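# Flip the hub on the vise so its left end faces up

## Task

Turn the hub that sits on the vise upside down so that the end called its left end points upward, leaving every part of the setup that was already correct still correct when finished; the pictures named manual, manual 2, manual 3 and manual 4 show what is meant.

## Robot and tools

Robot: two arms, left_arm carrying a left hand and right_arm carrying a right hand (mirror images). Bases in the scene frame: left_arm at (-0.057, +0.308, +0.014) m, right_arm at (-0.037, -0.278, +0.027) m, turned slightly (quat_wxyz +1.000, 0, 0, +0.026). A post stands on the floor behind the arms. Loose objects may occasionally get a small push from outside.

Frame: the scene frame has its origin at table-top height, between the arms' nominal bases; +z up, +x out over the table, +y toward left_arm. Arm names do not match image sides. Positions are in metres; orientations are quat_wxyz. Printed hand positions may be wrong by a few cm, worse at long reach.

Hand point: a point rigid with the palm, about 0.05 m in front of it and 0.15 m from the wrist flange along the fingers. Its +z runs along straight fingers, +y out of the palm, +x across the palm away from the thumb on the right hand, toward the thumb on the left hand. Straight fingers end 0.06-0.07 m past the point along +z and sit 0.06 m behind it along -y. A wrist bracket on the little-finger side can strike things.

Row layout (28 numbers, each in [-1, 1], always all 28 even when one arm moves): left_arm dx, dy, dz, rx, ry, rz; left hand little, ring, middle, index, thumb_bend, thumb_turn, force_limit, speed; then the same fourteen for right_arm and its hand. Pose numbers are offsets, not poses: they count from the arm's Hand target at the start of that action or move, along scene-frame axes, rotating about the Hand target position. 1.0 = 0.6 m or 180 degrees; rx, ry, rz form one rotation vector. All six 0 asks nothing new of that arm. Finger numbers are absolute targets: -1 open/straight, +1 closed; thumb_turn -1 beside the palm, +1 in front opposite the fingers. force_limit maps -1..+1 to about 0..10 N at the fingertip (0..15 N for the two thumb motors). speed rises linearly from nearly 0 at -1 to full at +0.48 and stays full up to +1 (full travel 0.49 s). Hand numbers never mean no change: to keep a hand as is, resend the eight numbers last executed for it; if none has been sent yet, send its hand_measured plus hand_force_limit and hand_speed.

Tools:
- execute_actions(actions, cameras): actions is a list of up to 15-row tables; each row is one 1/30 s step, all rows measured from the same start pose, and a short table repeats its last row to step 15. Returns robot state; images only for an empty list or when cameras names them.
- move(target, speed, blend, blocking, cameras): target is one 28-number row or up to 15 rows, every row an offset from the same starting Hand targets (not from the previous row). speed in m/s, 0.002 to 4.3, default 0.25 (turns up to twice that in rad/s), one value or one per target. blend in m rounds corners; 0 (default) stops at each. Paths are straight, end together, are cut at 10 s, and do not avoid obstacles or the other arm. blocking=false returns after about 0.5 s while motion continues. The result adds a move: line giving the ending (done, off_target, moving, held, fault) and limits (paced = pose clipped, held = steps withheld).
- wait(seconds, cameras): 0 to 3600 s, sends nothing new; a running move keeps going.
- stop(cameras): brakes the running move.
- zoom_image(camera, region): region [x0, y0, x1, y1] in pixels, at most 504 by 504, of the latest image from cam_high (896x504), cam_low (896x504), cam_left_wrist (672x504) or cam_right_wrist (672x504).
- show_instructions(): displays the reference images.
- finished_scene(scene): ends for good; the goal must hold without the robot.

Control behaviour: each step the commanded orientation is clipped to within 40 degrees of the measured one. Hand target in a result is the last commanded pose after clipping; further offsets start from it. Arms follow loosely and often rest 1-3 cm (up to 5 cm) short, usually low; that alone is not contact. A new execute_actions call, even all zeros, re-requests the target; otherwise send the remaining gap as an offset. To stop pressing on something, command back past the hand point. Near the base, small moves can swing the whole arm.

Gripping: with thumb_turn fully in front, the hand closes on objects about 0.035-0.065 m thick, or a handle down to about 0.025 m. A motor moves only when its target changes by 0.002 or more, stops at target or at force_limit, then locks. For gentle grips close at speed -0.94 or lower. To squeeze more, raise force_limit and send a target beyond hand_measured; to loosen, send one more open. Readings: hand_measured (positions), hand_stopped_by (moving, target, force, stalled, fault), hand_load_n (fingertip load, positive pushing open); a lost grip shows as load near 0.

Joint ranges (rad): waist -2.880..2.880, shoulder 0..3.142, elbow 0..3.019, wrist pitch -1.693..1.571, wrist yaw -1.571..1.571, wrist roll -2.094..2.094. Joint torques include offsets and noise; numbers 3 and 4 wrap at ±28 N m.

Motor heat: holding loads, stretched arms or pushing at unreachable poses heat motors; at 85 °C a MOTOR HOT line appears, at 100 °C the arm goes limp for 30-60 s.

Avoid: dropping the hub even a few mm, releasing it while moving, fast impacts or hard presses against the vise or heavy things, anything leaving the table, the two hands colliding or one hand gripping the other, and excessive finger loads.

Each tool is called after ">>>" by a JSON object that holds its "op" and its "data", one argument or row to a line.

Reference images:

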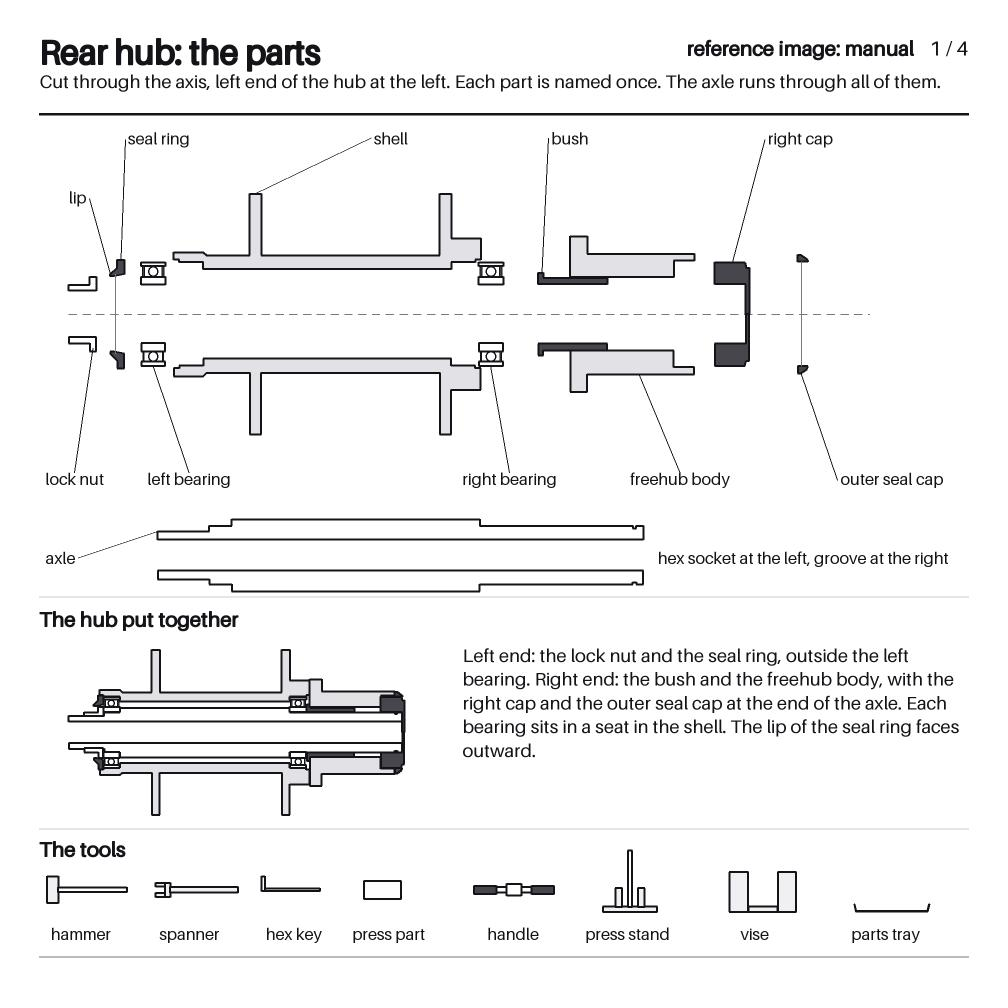

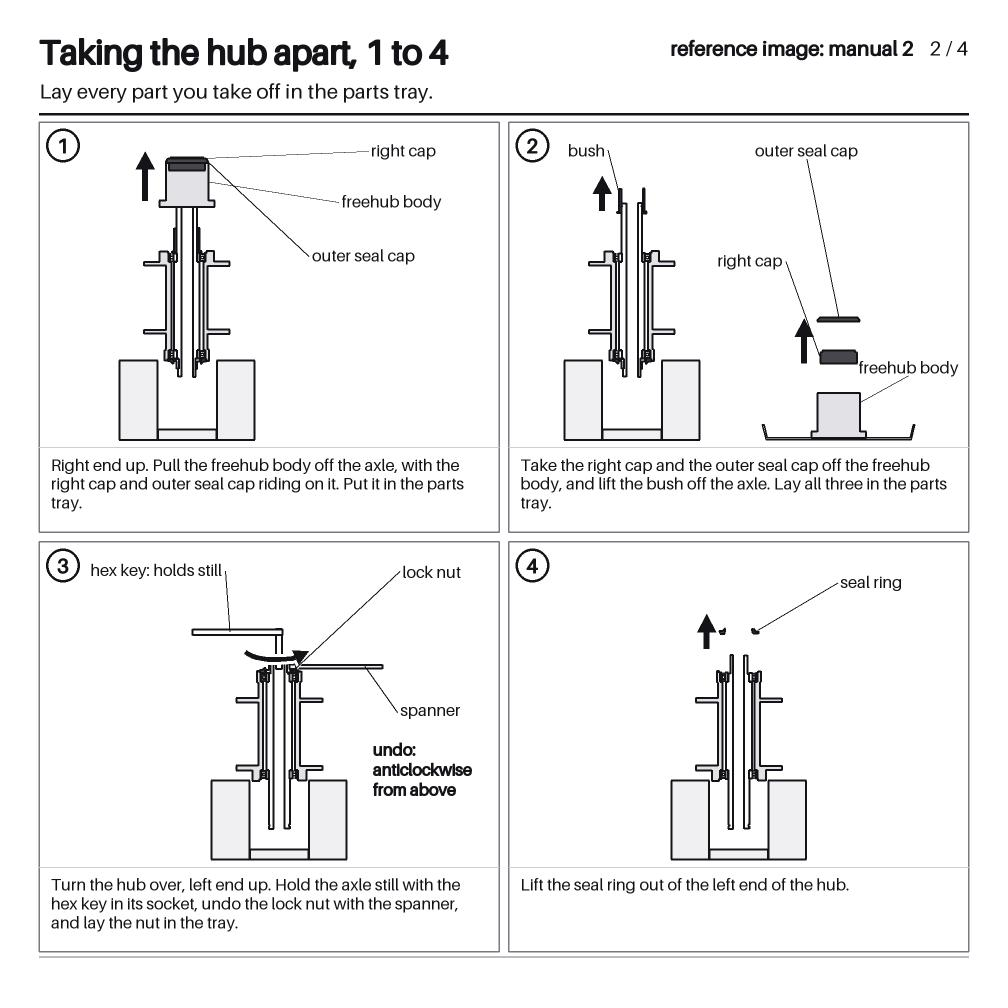

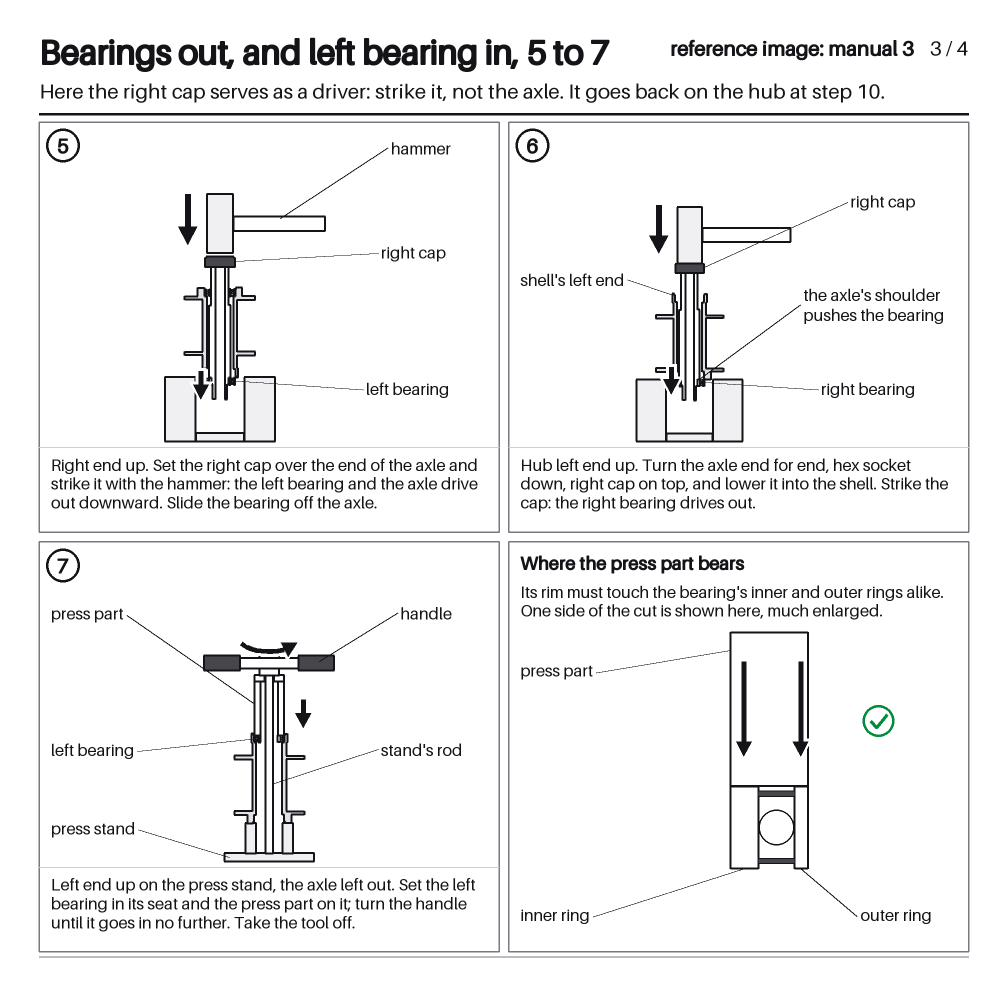

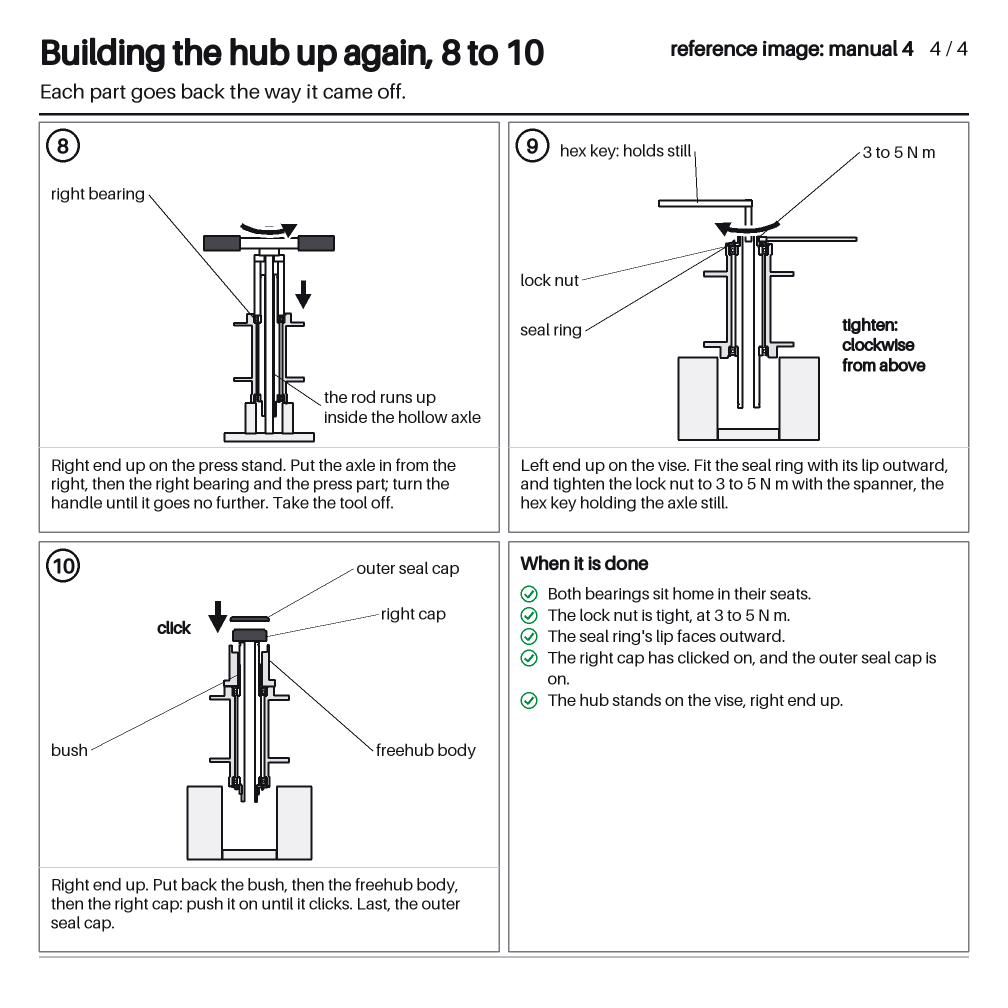

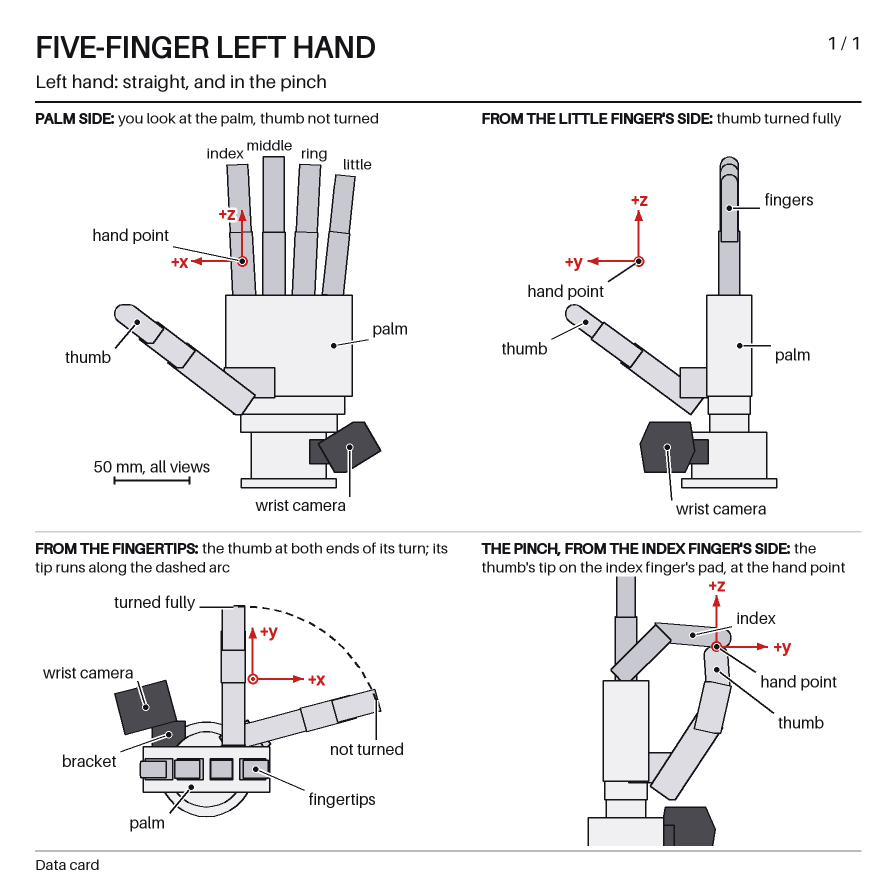

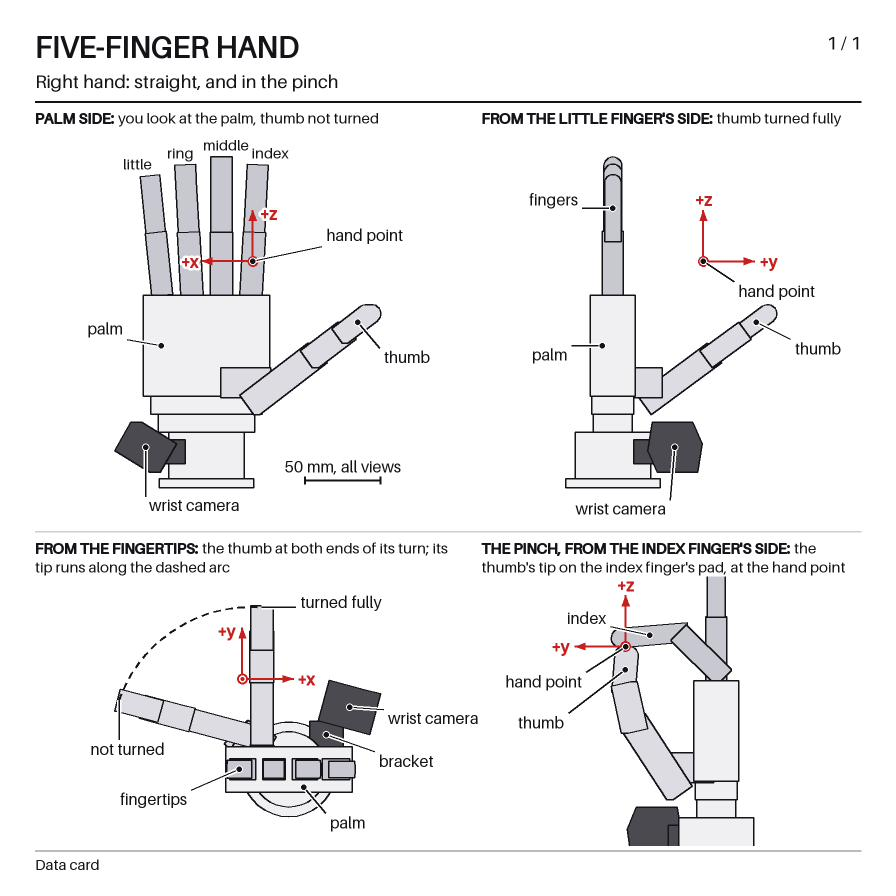

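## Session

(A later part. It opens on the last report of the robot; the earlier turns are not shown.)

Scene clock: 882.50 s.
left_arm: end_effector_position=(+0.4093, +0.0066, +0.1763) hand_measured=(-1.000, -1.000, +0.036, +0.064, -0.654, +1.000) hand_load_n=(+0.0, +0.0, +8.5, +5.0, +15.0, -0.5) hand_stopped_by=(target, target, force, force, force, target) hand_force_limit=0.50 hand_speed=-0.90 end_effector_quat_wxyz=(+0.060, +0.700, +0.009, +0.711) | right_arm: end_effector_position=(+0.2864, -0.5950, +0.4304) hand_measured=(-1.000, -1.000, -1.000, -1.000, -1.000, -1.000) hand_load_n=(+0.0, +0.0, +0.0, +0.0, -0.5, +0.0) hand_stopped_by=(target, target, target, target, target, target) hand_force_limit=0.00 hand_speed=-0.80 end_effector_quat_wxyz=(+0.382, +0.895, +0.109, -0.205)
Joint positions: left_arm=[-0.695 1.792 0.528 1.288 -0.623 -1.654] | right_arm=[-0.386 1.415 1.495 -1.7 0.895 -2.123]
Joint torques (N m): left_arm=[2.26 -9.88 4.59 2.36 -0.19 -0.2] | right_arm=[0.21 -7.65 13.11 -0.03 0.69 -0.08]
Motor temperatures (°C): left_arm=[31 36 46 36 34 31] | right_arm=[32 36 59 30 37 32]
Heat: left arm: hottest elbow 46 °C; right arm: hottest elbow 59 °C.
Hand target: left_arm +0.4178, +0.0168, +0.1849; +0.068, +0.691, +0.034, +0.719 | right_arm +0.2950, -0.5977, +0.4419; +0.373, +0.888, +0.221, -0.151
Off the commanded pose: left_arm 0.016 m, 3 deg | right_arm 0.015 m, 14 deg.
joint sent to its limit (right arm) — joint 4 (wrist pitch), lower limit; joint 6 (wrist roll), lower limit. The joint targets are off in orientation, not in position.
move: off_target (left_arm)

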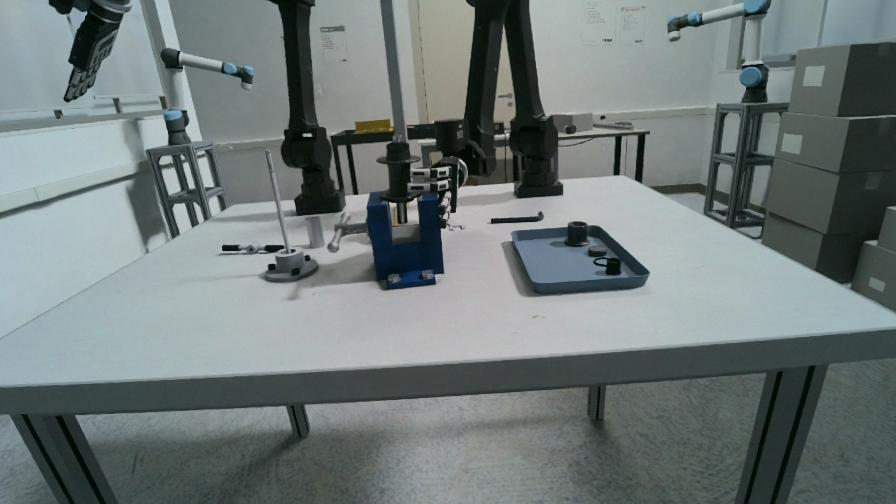

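>>> {"op": "move", "data": {
  "target": [0,0,0,0,0,0,-1,-1,0.4,0.4,-0.72,1,0.5,-0.96,0,0,0,0,0,0,-1,-1,-1,-1,-1,-1,0,-0.8],
  "speed": 0.02,
  "cameras": ["cam_low","cam_left_wrist"]
}}

>>> {"op": "zoom_image", "data": {
  "camera": "cam_low",
  "region": [360, 150, 450, 230]
}}

Scene clock: 887.83 s.
left_arm: end_effector_position=(+0.4098, +0.0071, +0.1750) hand_measured=(-1.000, -1.000, +0.036, +0.066, -0.720, +1.000) hand_load_n=(+0.0, +0.0, +0.5, +0.0, +2.0, -1.0) hand_stopped_by=(target, target, force, force, target, target) hand_force_limit=0.50 hand_speed=-0.96 end_effector_quat_wxyz=(+0.061, +0.701, +0.010, +0.711) | right_arm: end_effector_position=(+0.2864, -0.5950, +0.4304) hand_measured=(-1.000, -1.000, -1.000, -1.000, -1.000, -1.000) hand_load_n=(+0.0, +0.0, +0.0, +0.0, +0.0, +0.0) hand_stopped_by=(target, target, target, target, target, target) hand_force_limit=0.00 hand_speed=-0.80 end_effector_quat_wxyz=(+0.382, +0.895, +0.109, -0.205)
Joint positions: left_arm=[-0.693 1.795 0.528 1.288 -0.621 -1.658] | right_arm=[-0.386 1.415 1.495 -1.7 0.895 -2.123]
Joint torques (N m): left_arm=[1.85 -9.64 4.68 2.45 -0.29 -0.17] | right_arm=[-0.44 -7.82 13.09 0.08 0.74 -0.09]
Motor temperatures (°C): left_arm=[31 36 46 36 34 31] | right_arm=[32 36 59 30 37 32]
Heat: left arm: hottest elbow 46 °C; right arm: hottest elbow 59 °C.
Hand target: left_arm +0.4178, +0.0168, +0.1851; +0.068, +0.691, +0.034, +0.719 | right_arm +0.2950, -0.5977, +0.4419; +0.373, +0.888, +0.221, -0.151
Off the commanded pose: left_arm 0.016 m, 3 deg | right_arm 0.015 m, 14 deg.
joint sent to its limit (right arm) — joint 4 (wrist pitch), lower limit; joint 6 (wrist roll), lower limit. The joint targets are off in orientation, not in position.
move: done

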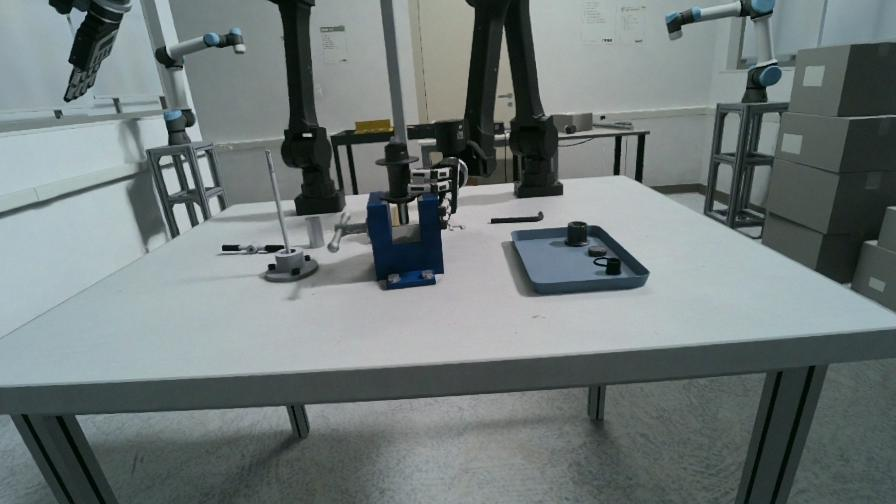

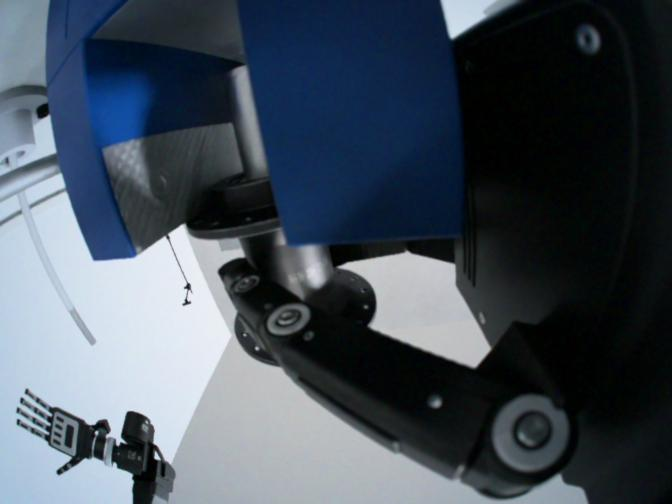

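Scaled by 5.600 from the camera's image (finer frame: 1280x720).

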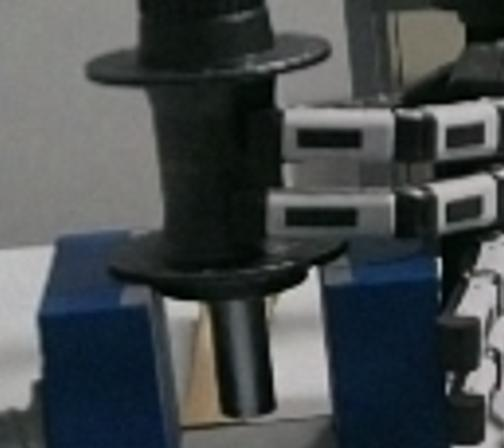

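>>> {"op": "move", "data": {
  "target": [0,0,0,0,0,0,-1,-1,0.4,0.4,-0.85,1,0.5,-0.92,0,0,0,0,0,0,-1,-1,-1,-1,-1,-1,0,-0.8],
  "speed": 0.02,
  "cameras": ["cam_low","cam_high"]
}}

>>> {"op": "zoom_image", "data": {
  "camera": "cam_low",
  "region": [360, 150, 450, 230]
}}

>>> {"op": "zoom_image", "data": {
  "camera": "cam_high",
  "region": [440, 200, 520, 280]
}}

Scene clock: 892.77 s.
left_arm: end_effector_position=(+0.4126, +0.0126, +0.1766) hand_measured=(-1.000, -1.000, +0.036, +0.066, -0.850, +1.000) hand_load_n=(+0.0, +0.0, +0.0, +0.0, +0.0, -0.5) hand_stopped_by=(target, target, force, force, target, target) hand_force_limit=0.50 hand_speed=-0.92 end_effector_quat_wxyz=(+0.062, +0.700, +0.020, +0.712) | right_arm: end_effector_position=(+0.2864, -0.5950, +0.4304) hand_measured=(-1.000, -1.000, -1.000, -1.000, -1.000, -1.000) hand_load_n=(+0.0, +0.0, +0.0, +0.0, +0.0, +0.0) hand_stopped_by=(target, target, target, target, target, target) hand_force_limit=0.00 hand_speed=-0.80 end_effector_quat_wxyz=(+0.382, +0.895, +0.109, -0.205)
Joint positions: left_arm=[-0.684 1.796 0.528 1.292 -0.625 -1.671] | right_arm=[-0.386 1.415 1.495 -1.7 0.895 -2.123]
Joint torques (N m): left_arm=[1.08 -9.93 4.45 2.04 -0.07 -0.02] | right_arm=[0.91 -7.82 13.15 0.09 0.71 -0.09]
Motor temperatures (°C): left_arm=[31 36 46 36 34 31] | right_arm=[32 36 59 30 37 32]
Heat: left arm: hottest elbow 46 °C; right arm: hottest elbow 59 °C.
Hand target: left_arm +0.4178, +0.0167, +0.1849; +0.068, +0.691, +0.034, +0.719 | right_arm +0.2950, -0.5977, +0.4419; +0.373, +0.888, +0.221, -0.151
Off the commanded pose: left_arm 0.011 m, 2 deg | right_arm 0.015 m, 14 deg.
joint sent to its limit (right arm) — joint 4 (wrist pitch), lower limit; joint 6 (wrist roll), lower limit. The joint targets are off in orientation, not in position.
move: done
Images, in order (width x height): cam_high 896x504, cam_low 896x504.

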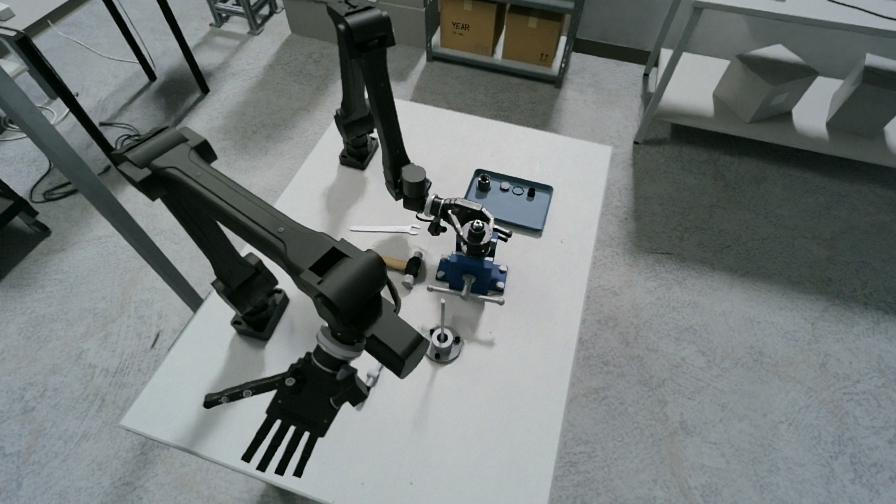

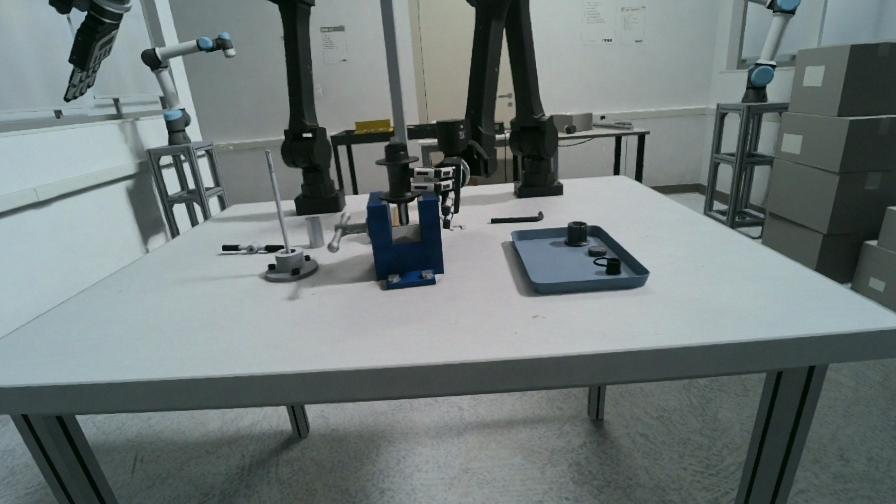

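Scaled by 5.600 from the camera's image (finer frame: 1280x720).

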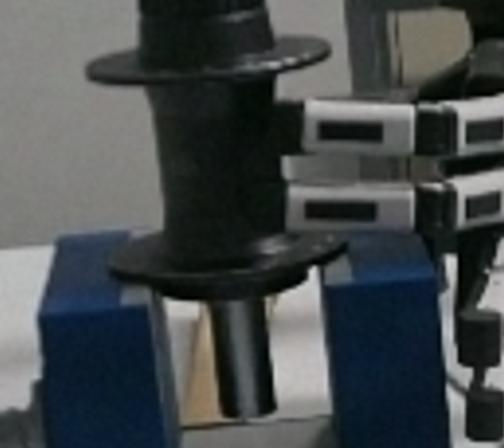

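Scaled by 6.300 from the camera's image (finer frame: 1280x720).

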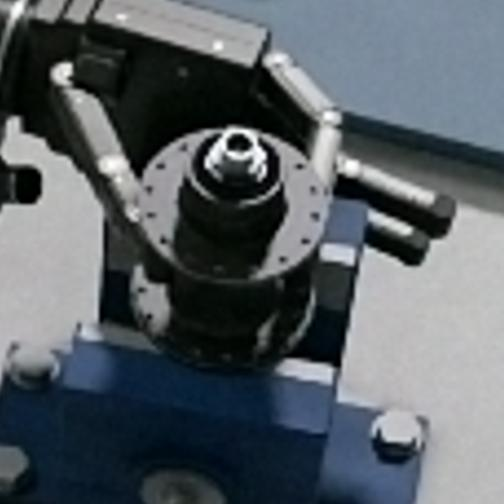

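>>> {"op": "move", "data": {
  "target": [0,0.003,0,0,0,0,-1,-1,-1,-1,-1,1,0.5,-0.8,0,0,0,0,0,0,-1,-1,-1,-1,-1,-1,0,-0.8],
  "speed": 0.02,
  "cameras": ["cam_low","cam_high","cam_left_wrist"]
}}

>>> {"op": "zoom_image", "data": {
  "camera": "cam_high",
  "region": [400, 160, 540, 300]
}}

Scene clock: 898.10 s.
left_arm: end_effector_position=(+0.4139, +0.0149, +0.1771) hand_measured=(-1.000, -1.000, -1.000, -1.000, -1.000, +1.000) hand_load_n=(+0.0, +0.0, +0.0, +0.0, +0.0, +0.0) hand_stopped_by=(target, target, target, target, target, target) hand_force_limit=0.50 hand_speed=-0.80 end_effector_quat_wxyz=(+0.061, +0.699, +0.022, +0.712) | right_arm: end_effector_position=(+0.2864, -0.5950, +0.4304) hand_measured=(-1.000, -1.000, -1.000, -1.000, -1.000, -1.000) hand_load_n=(+0.0, +0.0, +0.0, +0.0, +0.0, +0.0) hand_stopped_by=(target, target, target, target, target, target) hand_force_limit=0.00 hand_speed=-0.80 end_effector_quat_wxyz=(+0.382, +0.895, +0.109, -0.205)
Joint positions: left_arm=[-0.679 1.796 0.528 1.294 -0.625 -1.672] | right_arm=[-0.386 1.415 1.495 -1.7 0.895 -2.123]
Joint torques (N m): left_arm=[1.55 -10.05 4.45 2.13 0.11 0] | right_arm=[-0.03 -8.29 13.19 0.12 0.68 -0.12]
Motor temperatures (°C): left_arm=[31 36 45 36 34 31] | right_arm=[32 36 59 30 37 32]
Heat: left arm: hottest elbow 45 °C; right arm: hottest elbow 59 °C.
Hand target: left_arm +0.4179, +0.0187, +0.1848; +0.067, +0.691, +0.034, +0.719 | right_arm +0.2950, -0.5977, +0.4419; +0.373, +0.888, +0.221, -0.151
Off the commanded pose: left_arm 0.009 m, 2 deg | right_arm 0.015 m, 14 deg.
joint sent to its limit (right arm) — joint 4 (wrist pitch), lower limit; joint 6 (wrist roll), lower limit. The joint targets are off in orientation, not in position.
move: done
Images, in order (width x height): cam_high 896x504, cam_low 896x504, cam_left_wrist 672x504.

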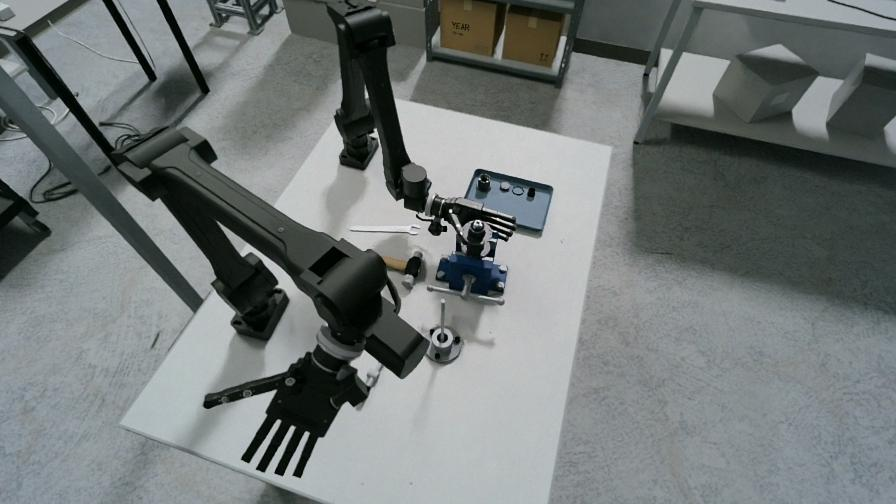

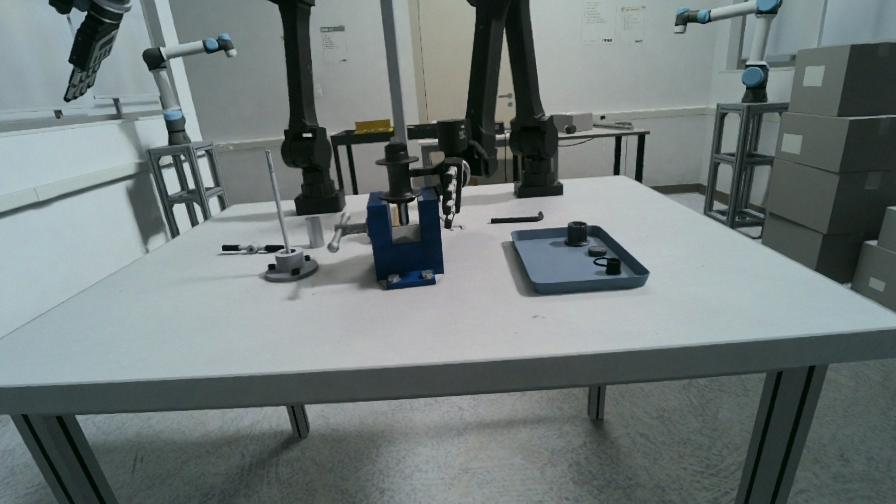

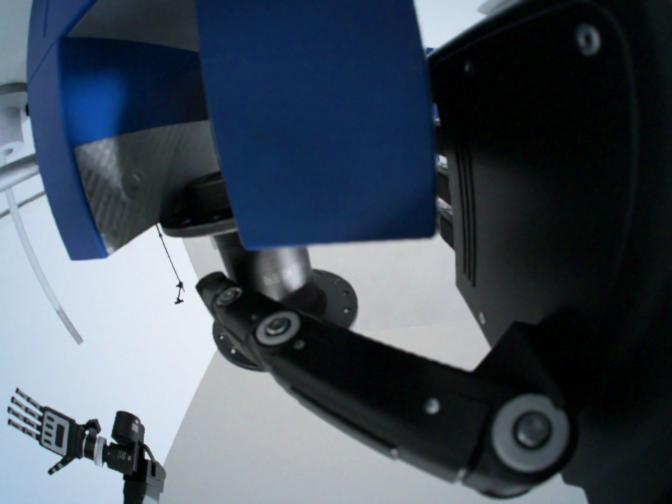

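Scaled by 3.600 from the camera's image (finer frame: 1280x720).

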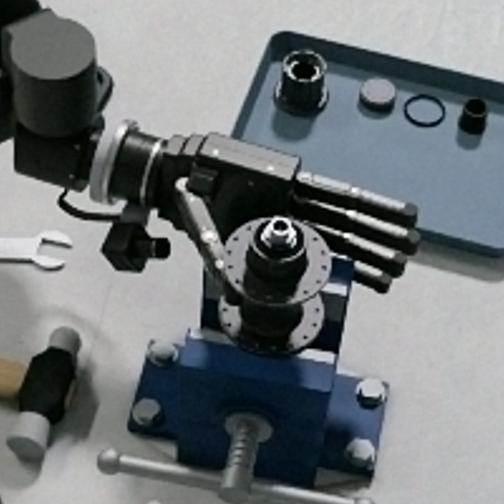

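>>> {"op": "move", "data": {
  "target": [
    [-0.06,0.02,0.0,0,0,0,-1,-1,-1,-1,-1,1,0.5,-0.8,0,0,0,0,0,0,-1,-1,-1,-1,-1,-1,0,-0.8]
  ],
  "speed": 0.04,
  "cameras": ["cam_low","cam_high","cam_left_wrist"]
}}

>>> {"op": "zoom_image", "data": {
  "camera": "cam_high",
  "region": [400, 160, 540, 300]
}}

Scene clock: 910.23 s.
left_arm: end_effector_position=(+0.3858, +0.0328, +0.1696) hand_measured=(-1.000, -1.000, -1.000, -1.000, -1.000, +1.000) hand_load_n=(+0.0, +0.0, +0.0, +0.0, +0.0, +0.0) hand_stopped_by=(target, target, target, target, target, target) hand_force_limit=0.50 hand_speed=-0.80 end_effector_quat_wxyz=(+0.053, +0.702, +0.025, +0.709) | right_arm: end_effector_position=(+0.2864, -0.5950, +0.4304) hand_measured=(-1.000, -1.000, -1.000, -1.000, -1.000, -1.000) hand_load_n=(+0.0, +0.0, +0.0, +0.0, +0.0, +0.0) hand_stopped_by=(target, target, target, target, target, target) hand_force_limit=0.00 hand_speed=-0.80 end_effector_quat_wxyz=(+0.382, +0.895, +0.109, -0.205)
Joint positions: left_arm=[-0.699 1.777 0.439 1.353 -0.66 -1.672] | right_arm=[-0.386 1.415 1.495 -1.7 0.895 -2.123]
Joint torques (N m): left_arm=[0.21 -10.4 3.32 2.04 -0.11 0] | right_arm=[0.09 -8.47 13.3 0.28 0.71 -0.11]
Motor temperatures (°C): left_arm=[31 36 45 36 34 31] | right_arm=[32 36 59 30 37 32]
Heat: left arm: hottest elbow 45 °C; right arm: hottest elbow 59 °C.
Hand target: left_arm +0.3818, +0.0305, +0.1850; +0.068, +0.691, +0.034, +0.719 | right_arm +0.2950, -0.5977, +0.4419; +0.373, +0.888, +0.221, -0.151
Off the commanded pose: left_arm 0.016 m, 3 deg | right_arm 0.015 m, 14 deg.
joint sent to its limit (right arm) — joint 4 (wrist pitch), lower limit; joint 6 (wrist roll), lower limit. The joint targets are off in orientation, not in position.
move: off_target (left_arm)
Images, in order (width x height): cam_high 896x504, cam_low 896x504, cam_left_wrist 672x504.

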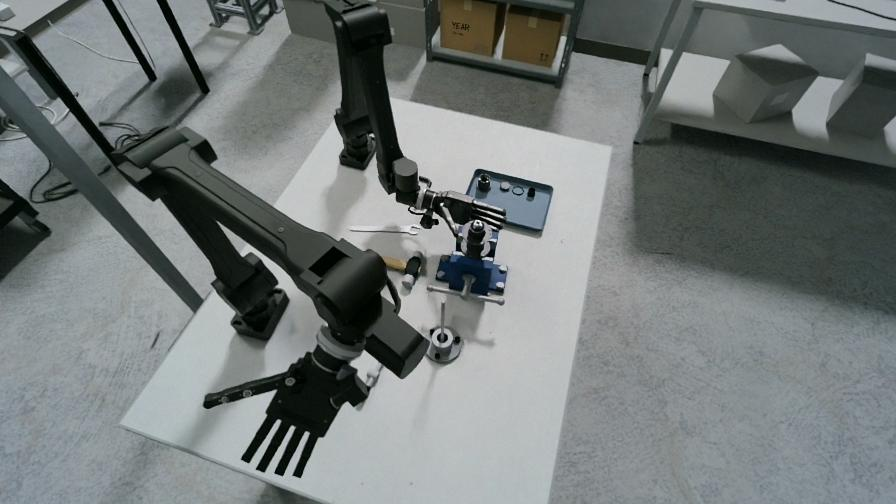

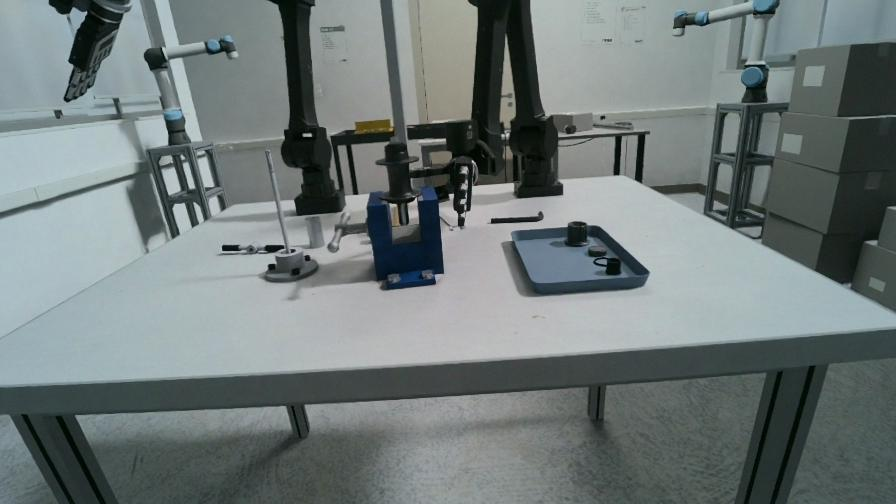

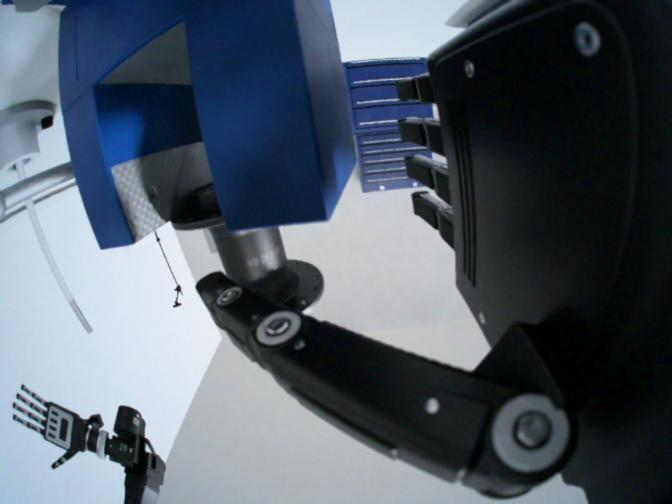

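Scaled by 3.600 from the camera's image (finer frame: 1280x720).

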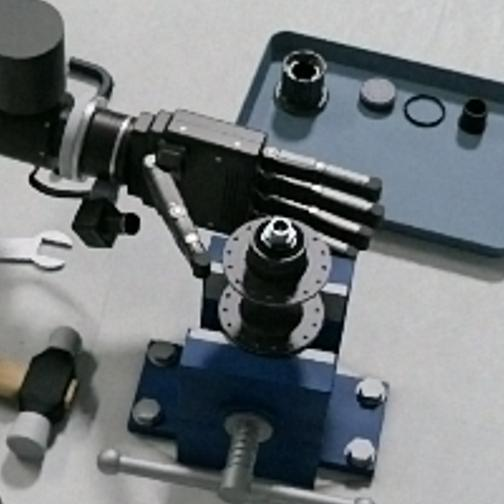

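>>> {"op": "move", "data": {
  "target": [
    [-0.08,0.02,0.03,0,0,0,-1,-1,-1,-1,-1,1,0.5,-0.8,0,0,0,0,0,0,-1,-1,-1,-1,-1,-1,0,-0.8],
    [-0.2,0.1,0.15,0,0,0,-1,-1,-1,-1,-1,1,0.5,-0.8,0,0,0,0,0,0,-1,-1,-1,-1,-1,-1,0,-0.8],
    [-0.2,0.25,0.3,0,0,0,-1,-1,-1,-1,-1,1,0.5,-0.8,0,0,0,0,0,0,-1,-1,-1,-1,-1,-1,0,-0.8]
  ],
  "speed": 0.08,
  "blend": 0.02,
  "cameras": ["cam_low","cam_high"]
}}

>>> {"op": "zoom_image", "data": {
  "camera": "cam_low",
  "region": [360, 130, 460, 230]
}}

>>> {"op": "zoom_image", "data": {
  "camera": "cam_high",
  "region": [430, 160, 560, 290]
}}

Scene clock: 919.47 s.
left_arm: end_effector_position=(+0.2595, +0.1780, +0.3278) hand_measured=(-1.000, -1.000, -1.000, -1.000, -1.000, +1.000) hand_load_n=(+0.0, +0.0, +0.0, +0.5, +0.0, +0.0) hand_stopped_by=(target, target, target, target, target, target) hand_force_limit=0.50 hand_speed=-0.80 end_effector_quat_wxyz=(+0.057, +0.709, +0.020, +0.703) | right_arm: end_effector_position=(+0.2864, -0.5950, +0.4304) hand_measured=(-1.000, -1.000, -1.000, -1.000, -1.000, -1.000) hand_load_n=(+0.0, +0.0, +0.0, +0.0, +0.0, +0.0) hand_stopped_by=(target, target, target, target, target, target) hand_force_limit=0.00 hand_speed=-0.80 end_effector_quat_wxyz=(+0.382, +0.895, +0.109, -0.205)
Joint positions: left_arm=[-0.469 0.333 0.229 0.097 -0.416 -1.683] | right_arm=[-0.386 1.415 1.495 -1.7 0.895 -2.123]
Joint torques (N m): left_arm=[0.97 1.08 13.74 1.54 0.11 0.03] | right_arm=[0.21 -8.41 13.2 0.16 0.71 -0.13]
Motor temperatures (°C): left_arm=[31 36 45 35 34 31] | right_arm=[32 36 59 30 37 32]
Heat: left arm: hottest elbow 45 °C; right arm: hottest elbow 59 °C.
Hand target: left_arm +0.2618, +0.1805, +0.3649; +0.068, +0.691, +0.034, +0.719 | right_arm +0.2950, -0.5977, +0.4419; +0.373, +0.888, +0.221, -0.151
Off the commanded pose: left_arm 0.037 m, 3 deg | right_arm 0.015 m, 14 deg.
joint sent to its limit (right arm) — joint 4 (wrist pitch), lower limit; joint 6 (wrist roll), lower limit. The joint targets are off in orientation, not in position.
move: off_target (left_arm)
Images, in order (width x height): cam_high 896x504, cam_low 896x504.

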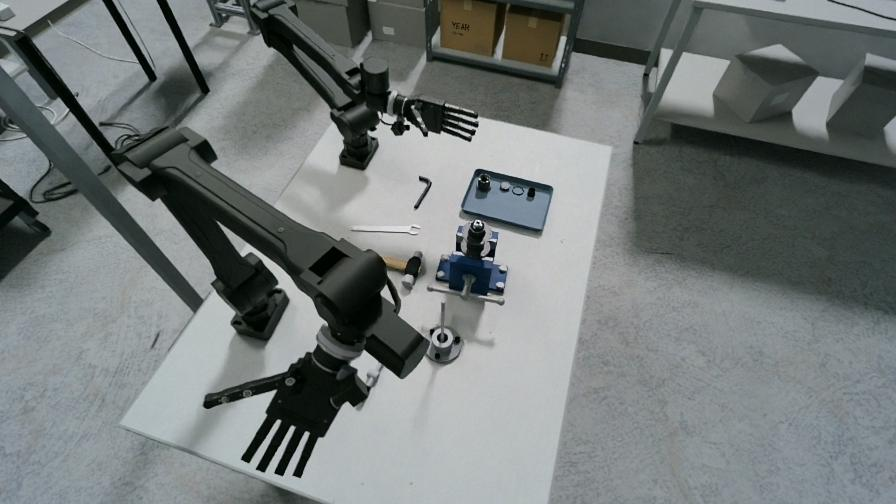

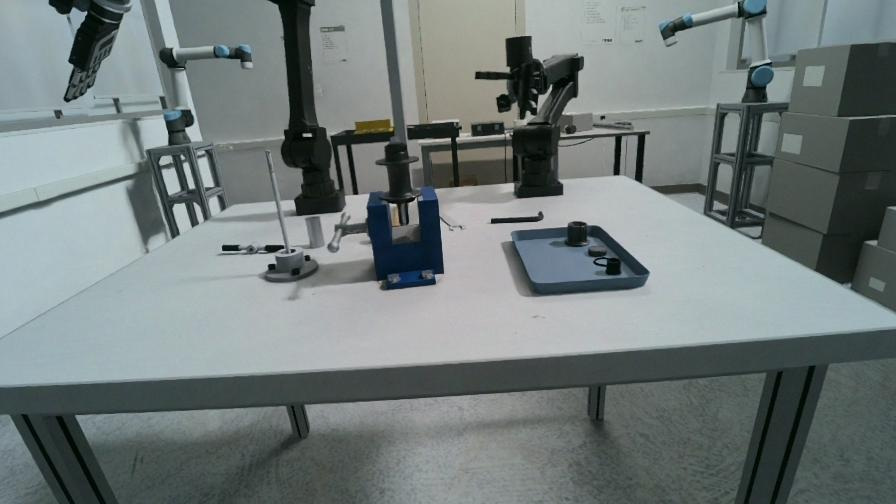

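Scaled by 5.040 from the camera's image (finer frame: 1280x720).

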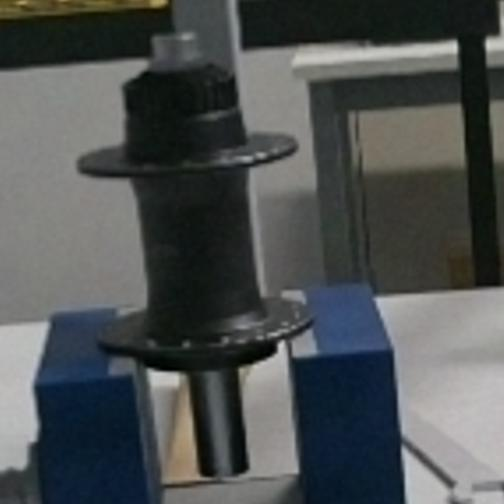

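Scaled by 3.877 from the camera's image (finer frame: 1280x720).

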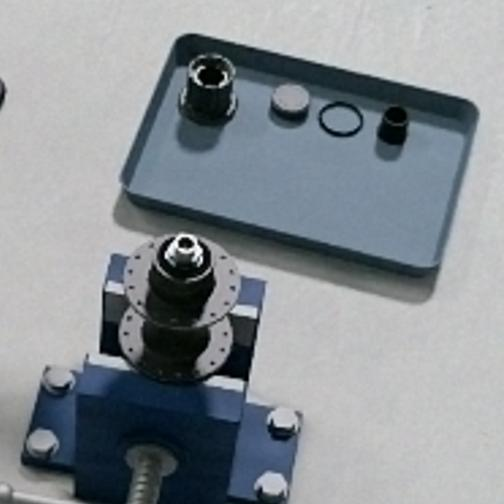

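>>> {"op": "zoom_image", "data": {
  "camera": "cam_low",
  "region": [364, 180, 444, 225]
}}

>>> {"op": "zoom_image", "data": {
  "camera": "cam_high",
  "region": [450, 205, 510, 265]
}}

Scaled by 6.300 from the camera's image (finer frame: 1280x720).

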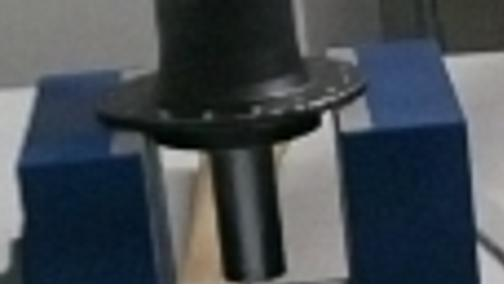

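Scaled by 8.400 from the camera's image (finer frame: 1280x720).

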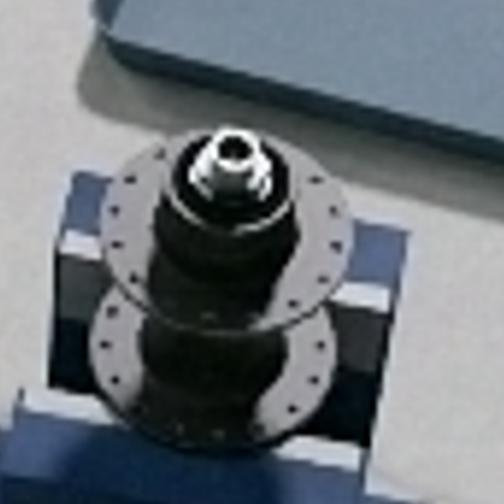

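>>> {"op": "zoom_image", "data": {
  "camera": "cam_low",
  "region": [340, 130, 480, 300]
}}

Scaled by 2.965 from the camera's image (finer frame: 1280x720).

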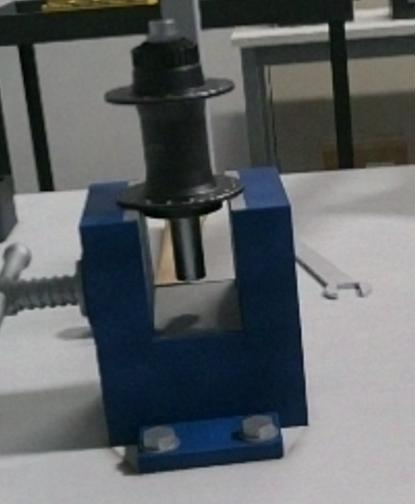

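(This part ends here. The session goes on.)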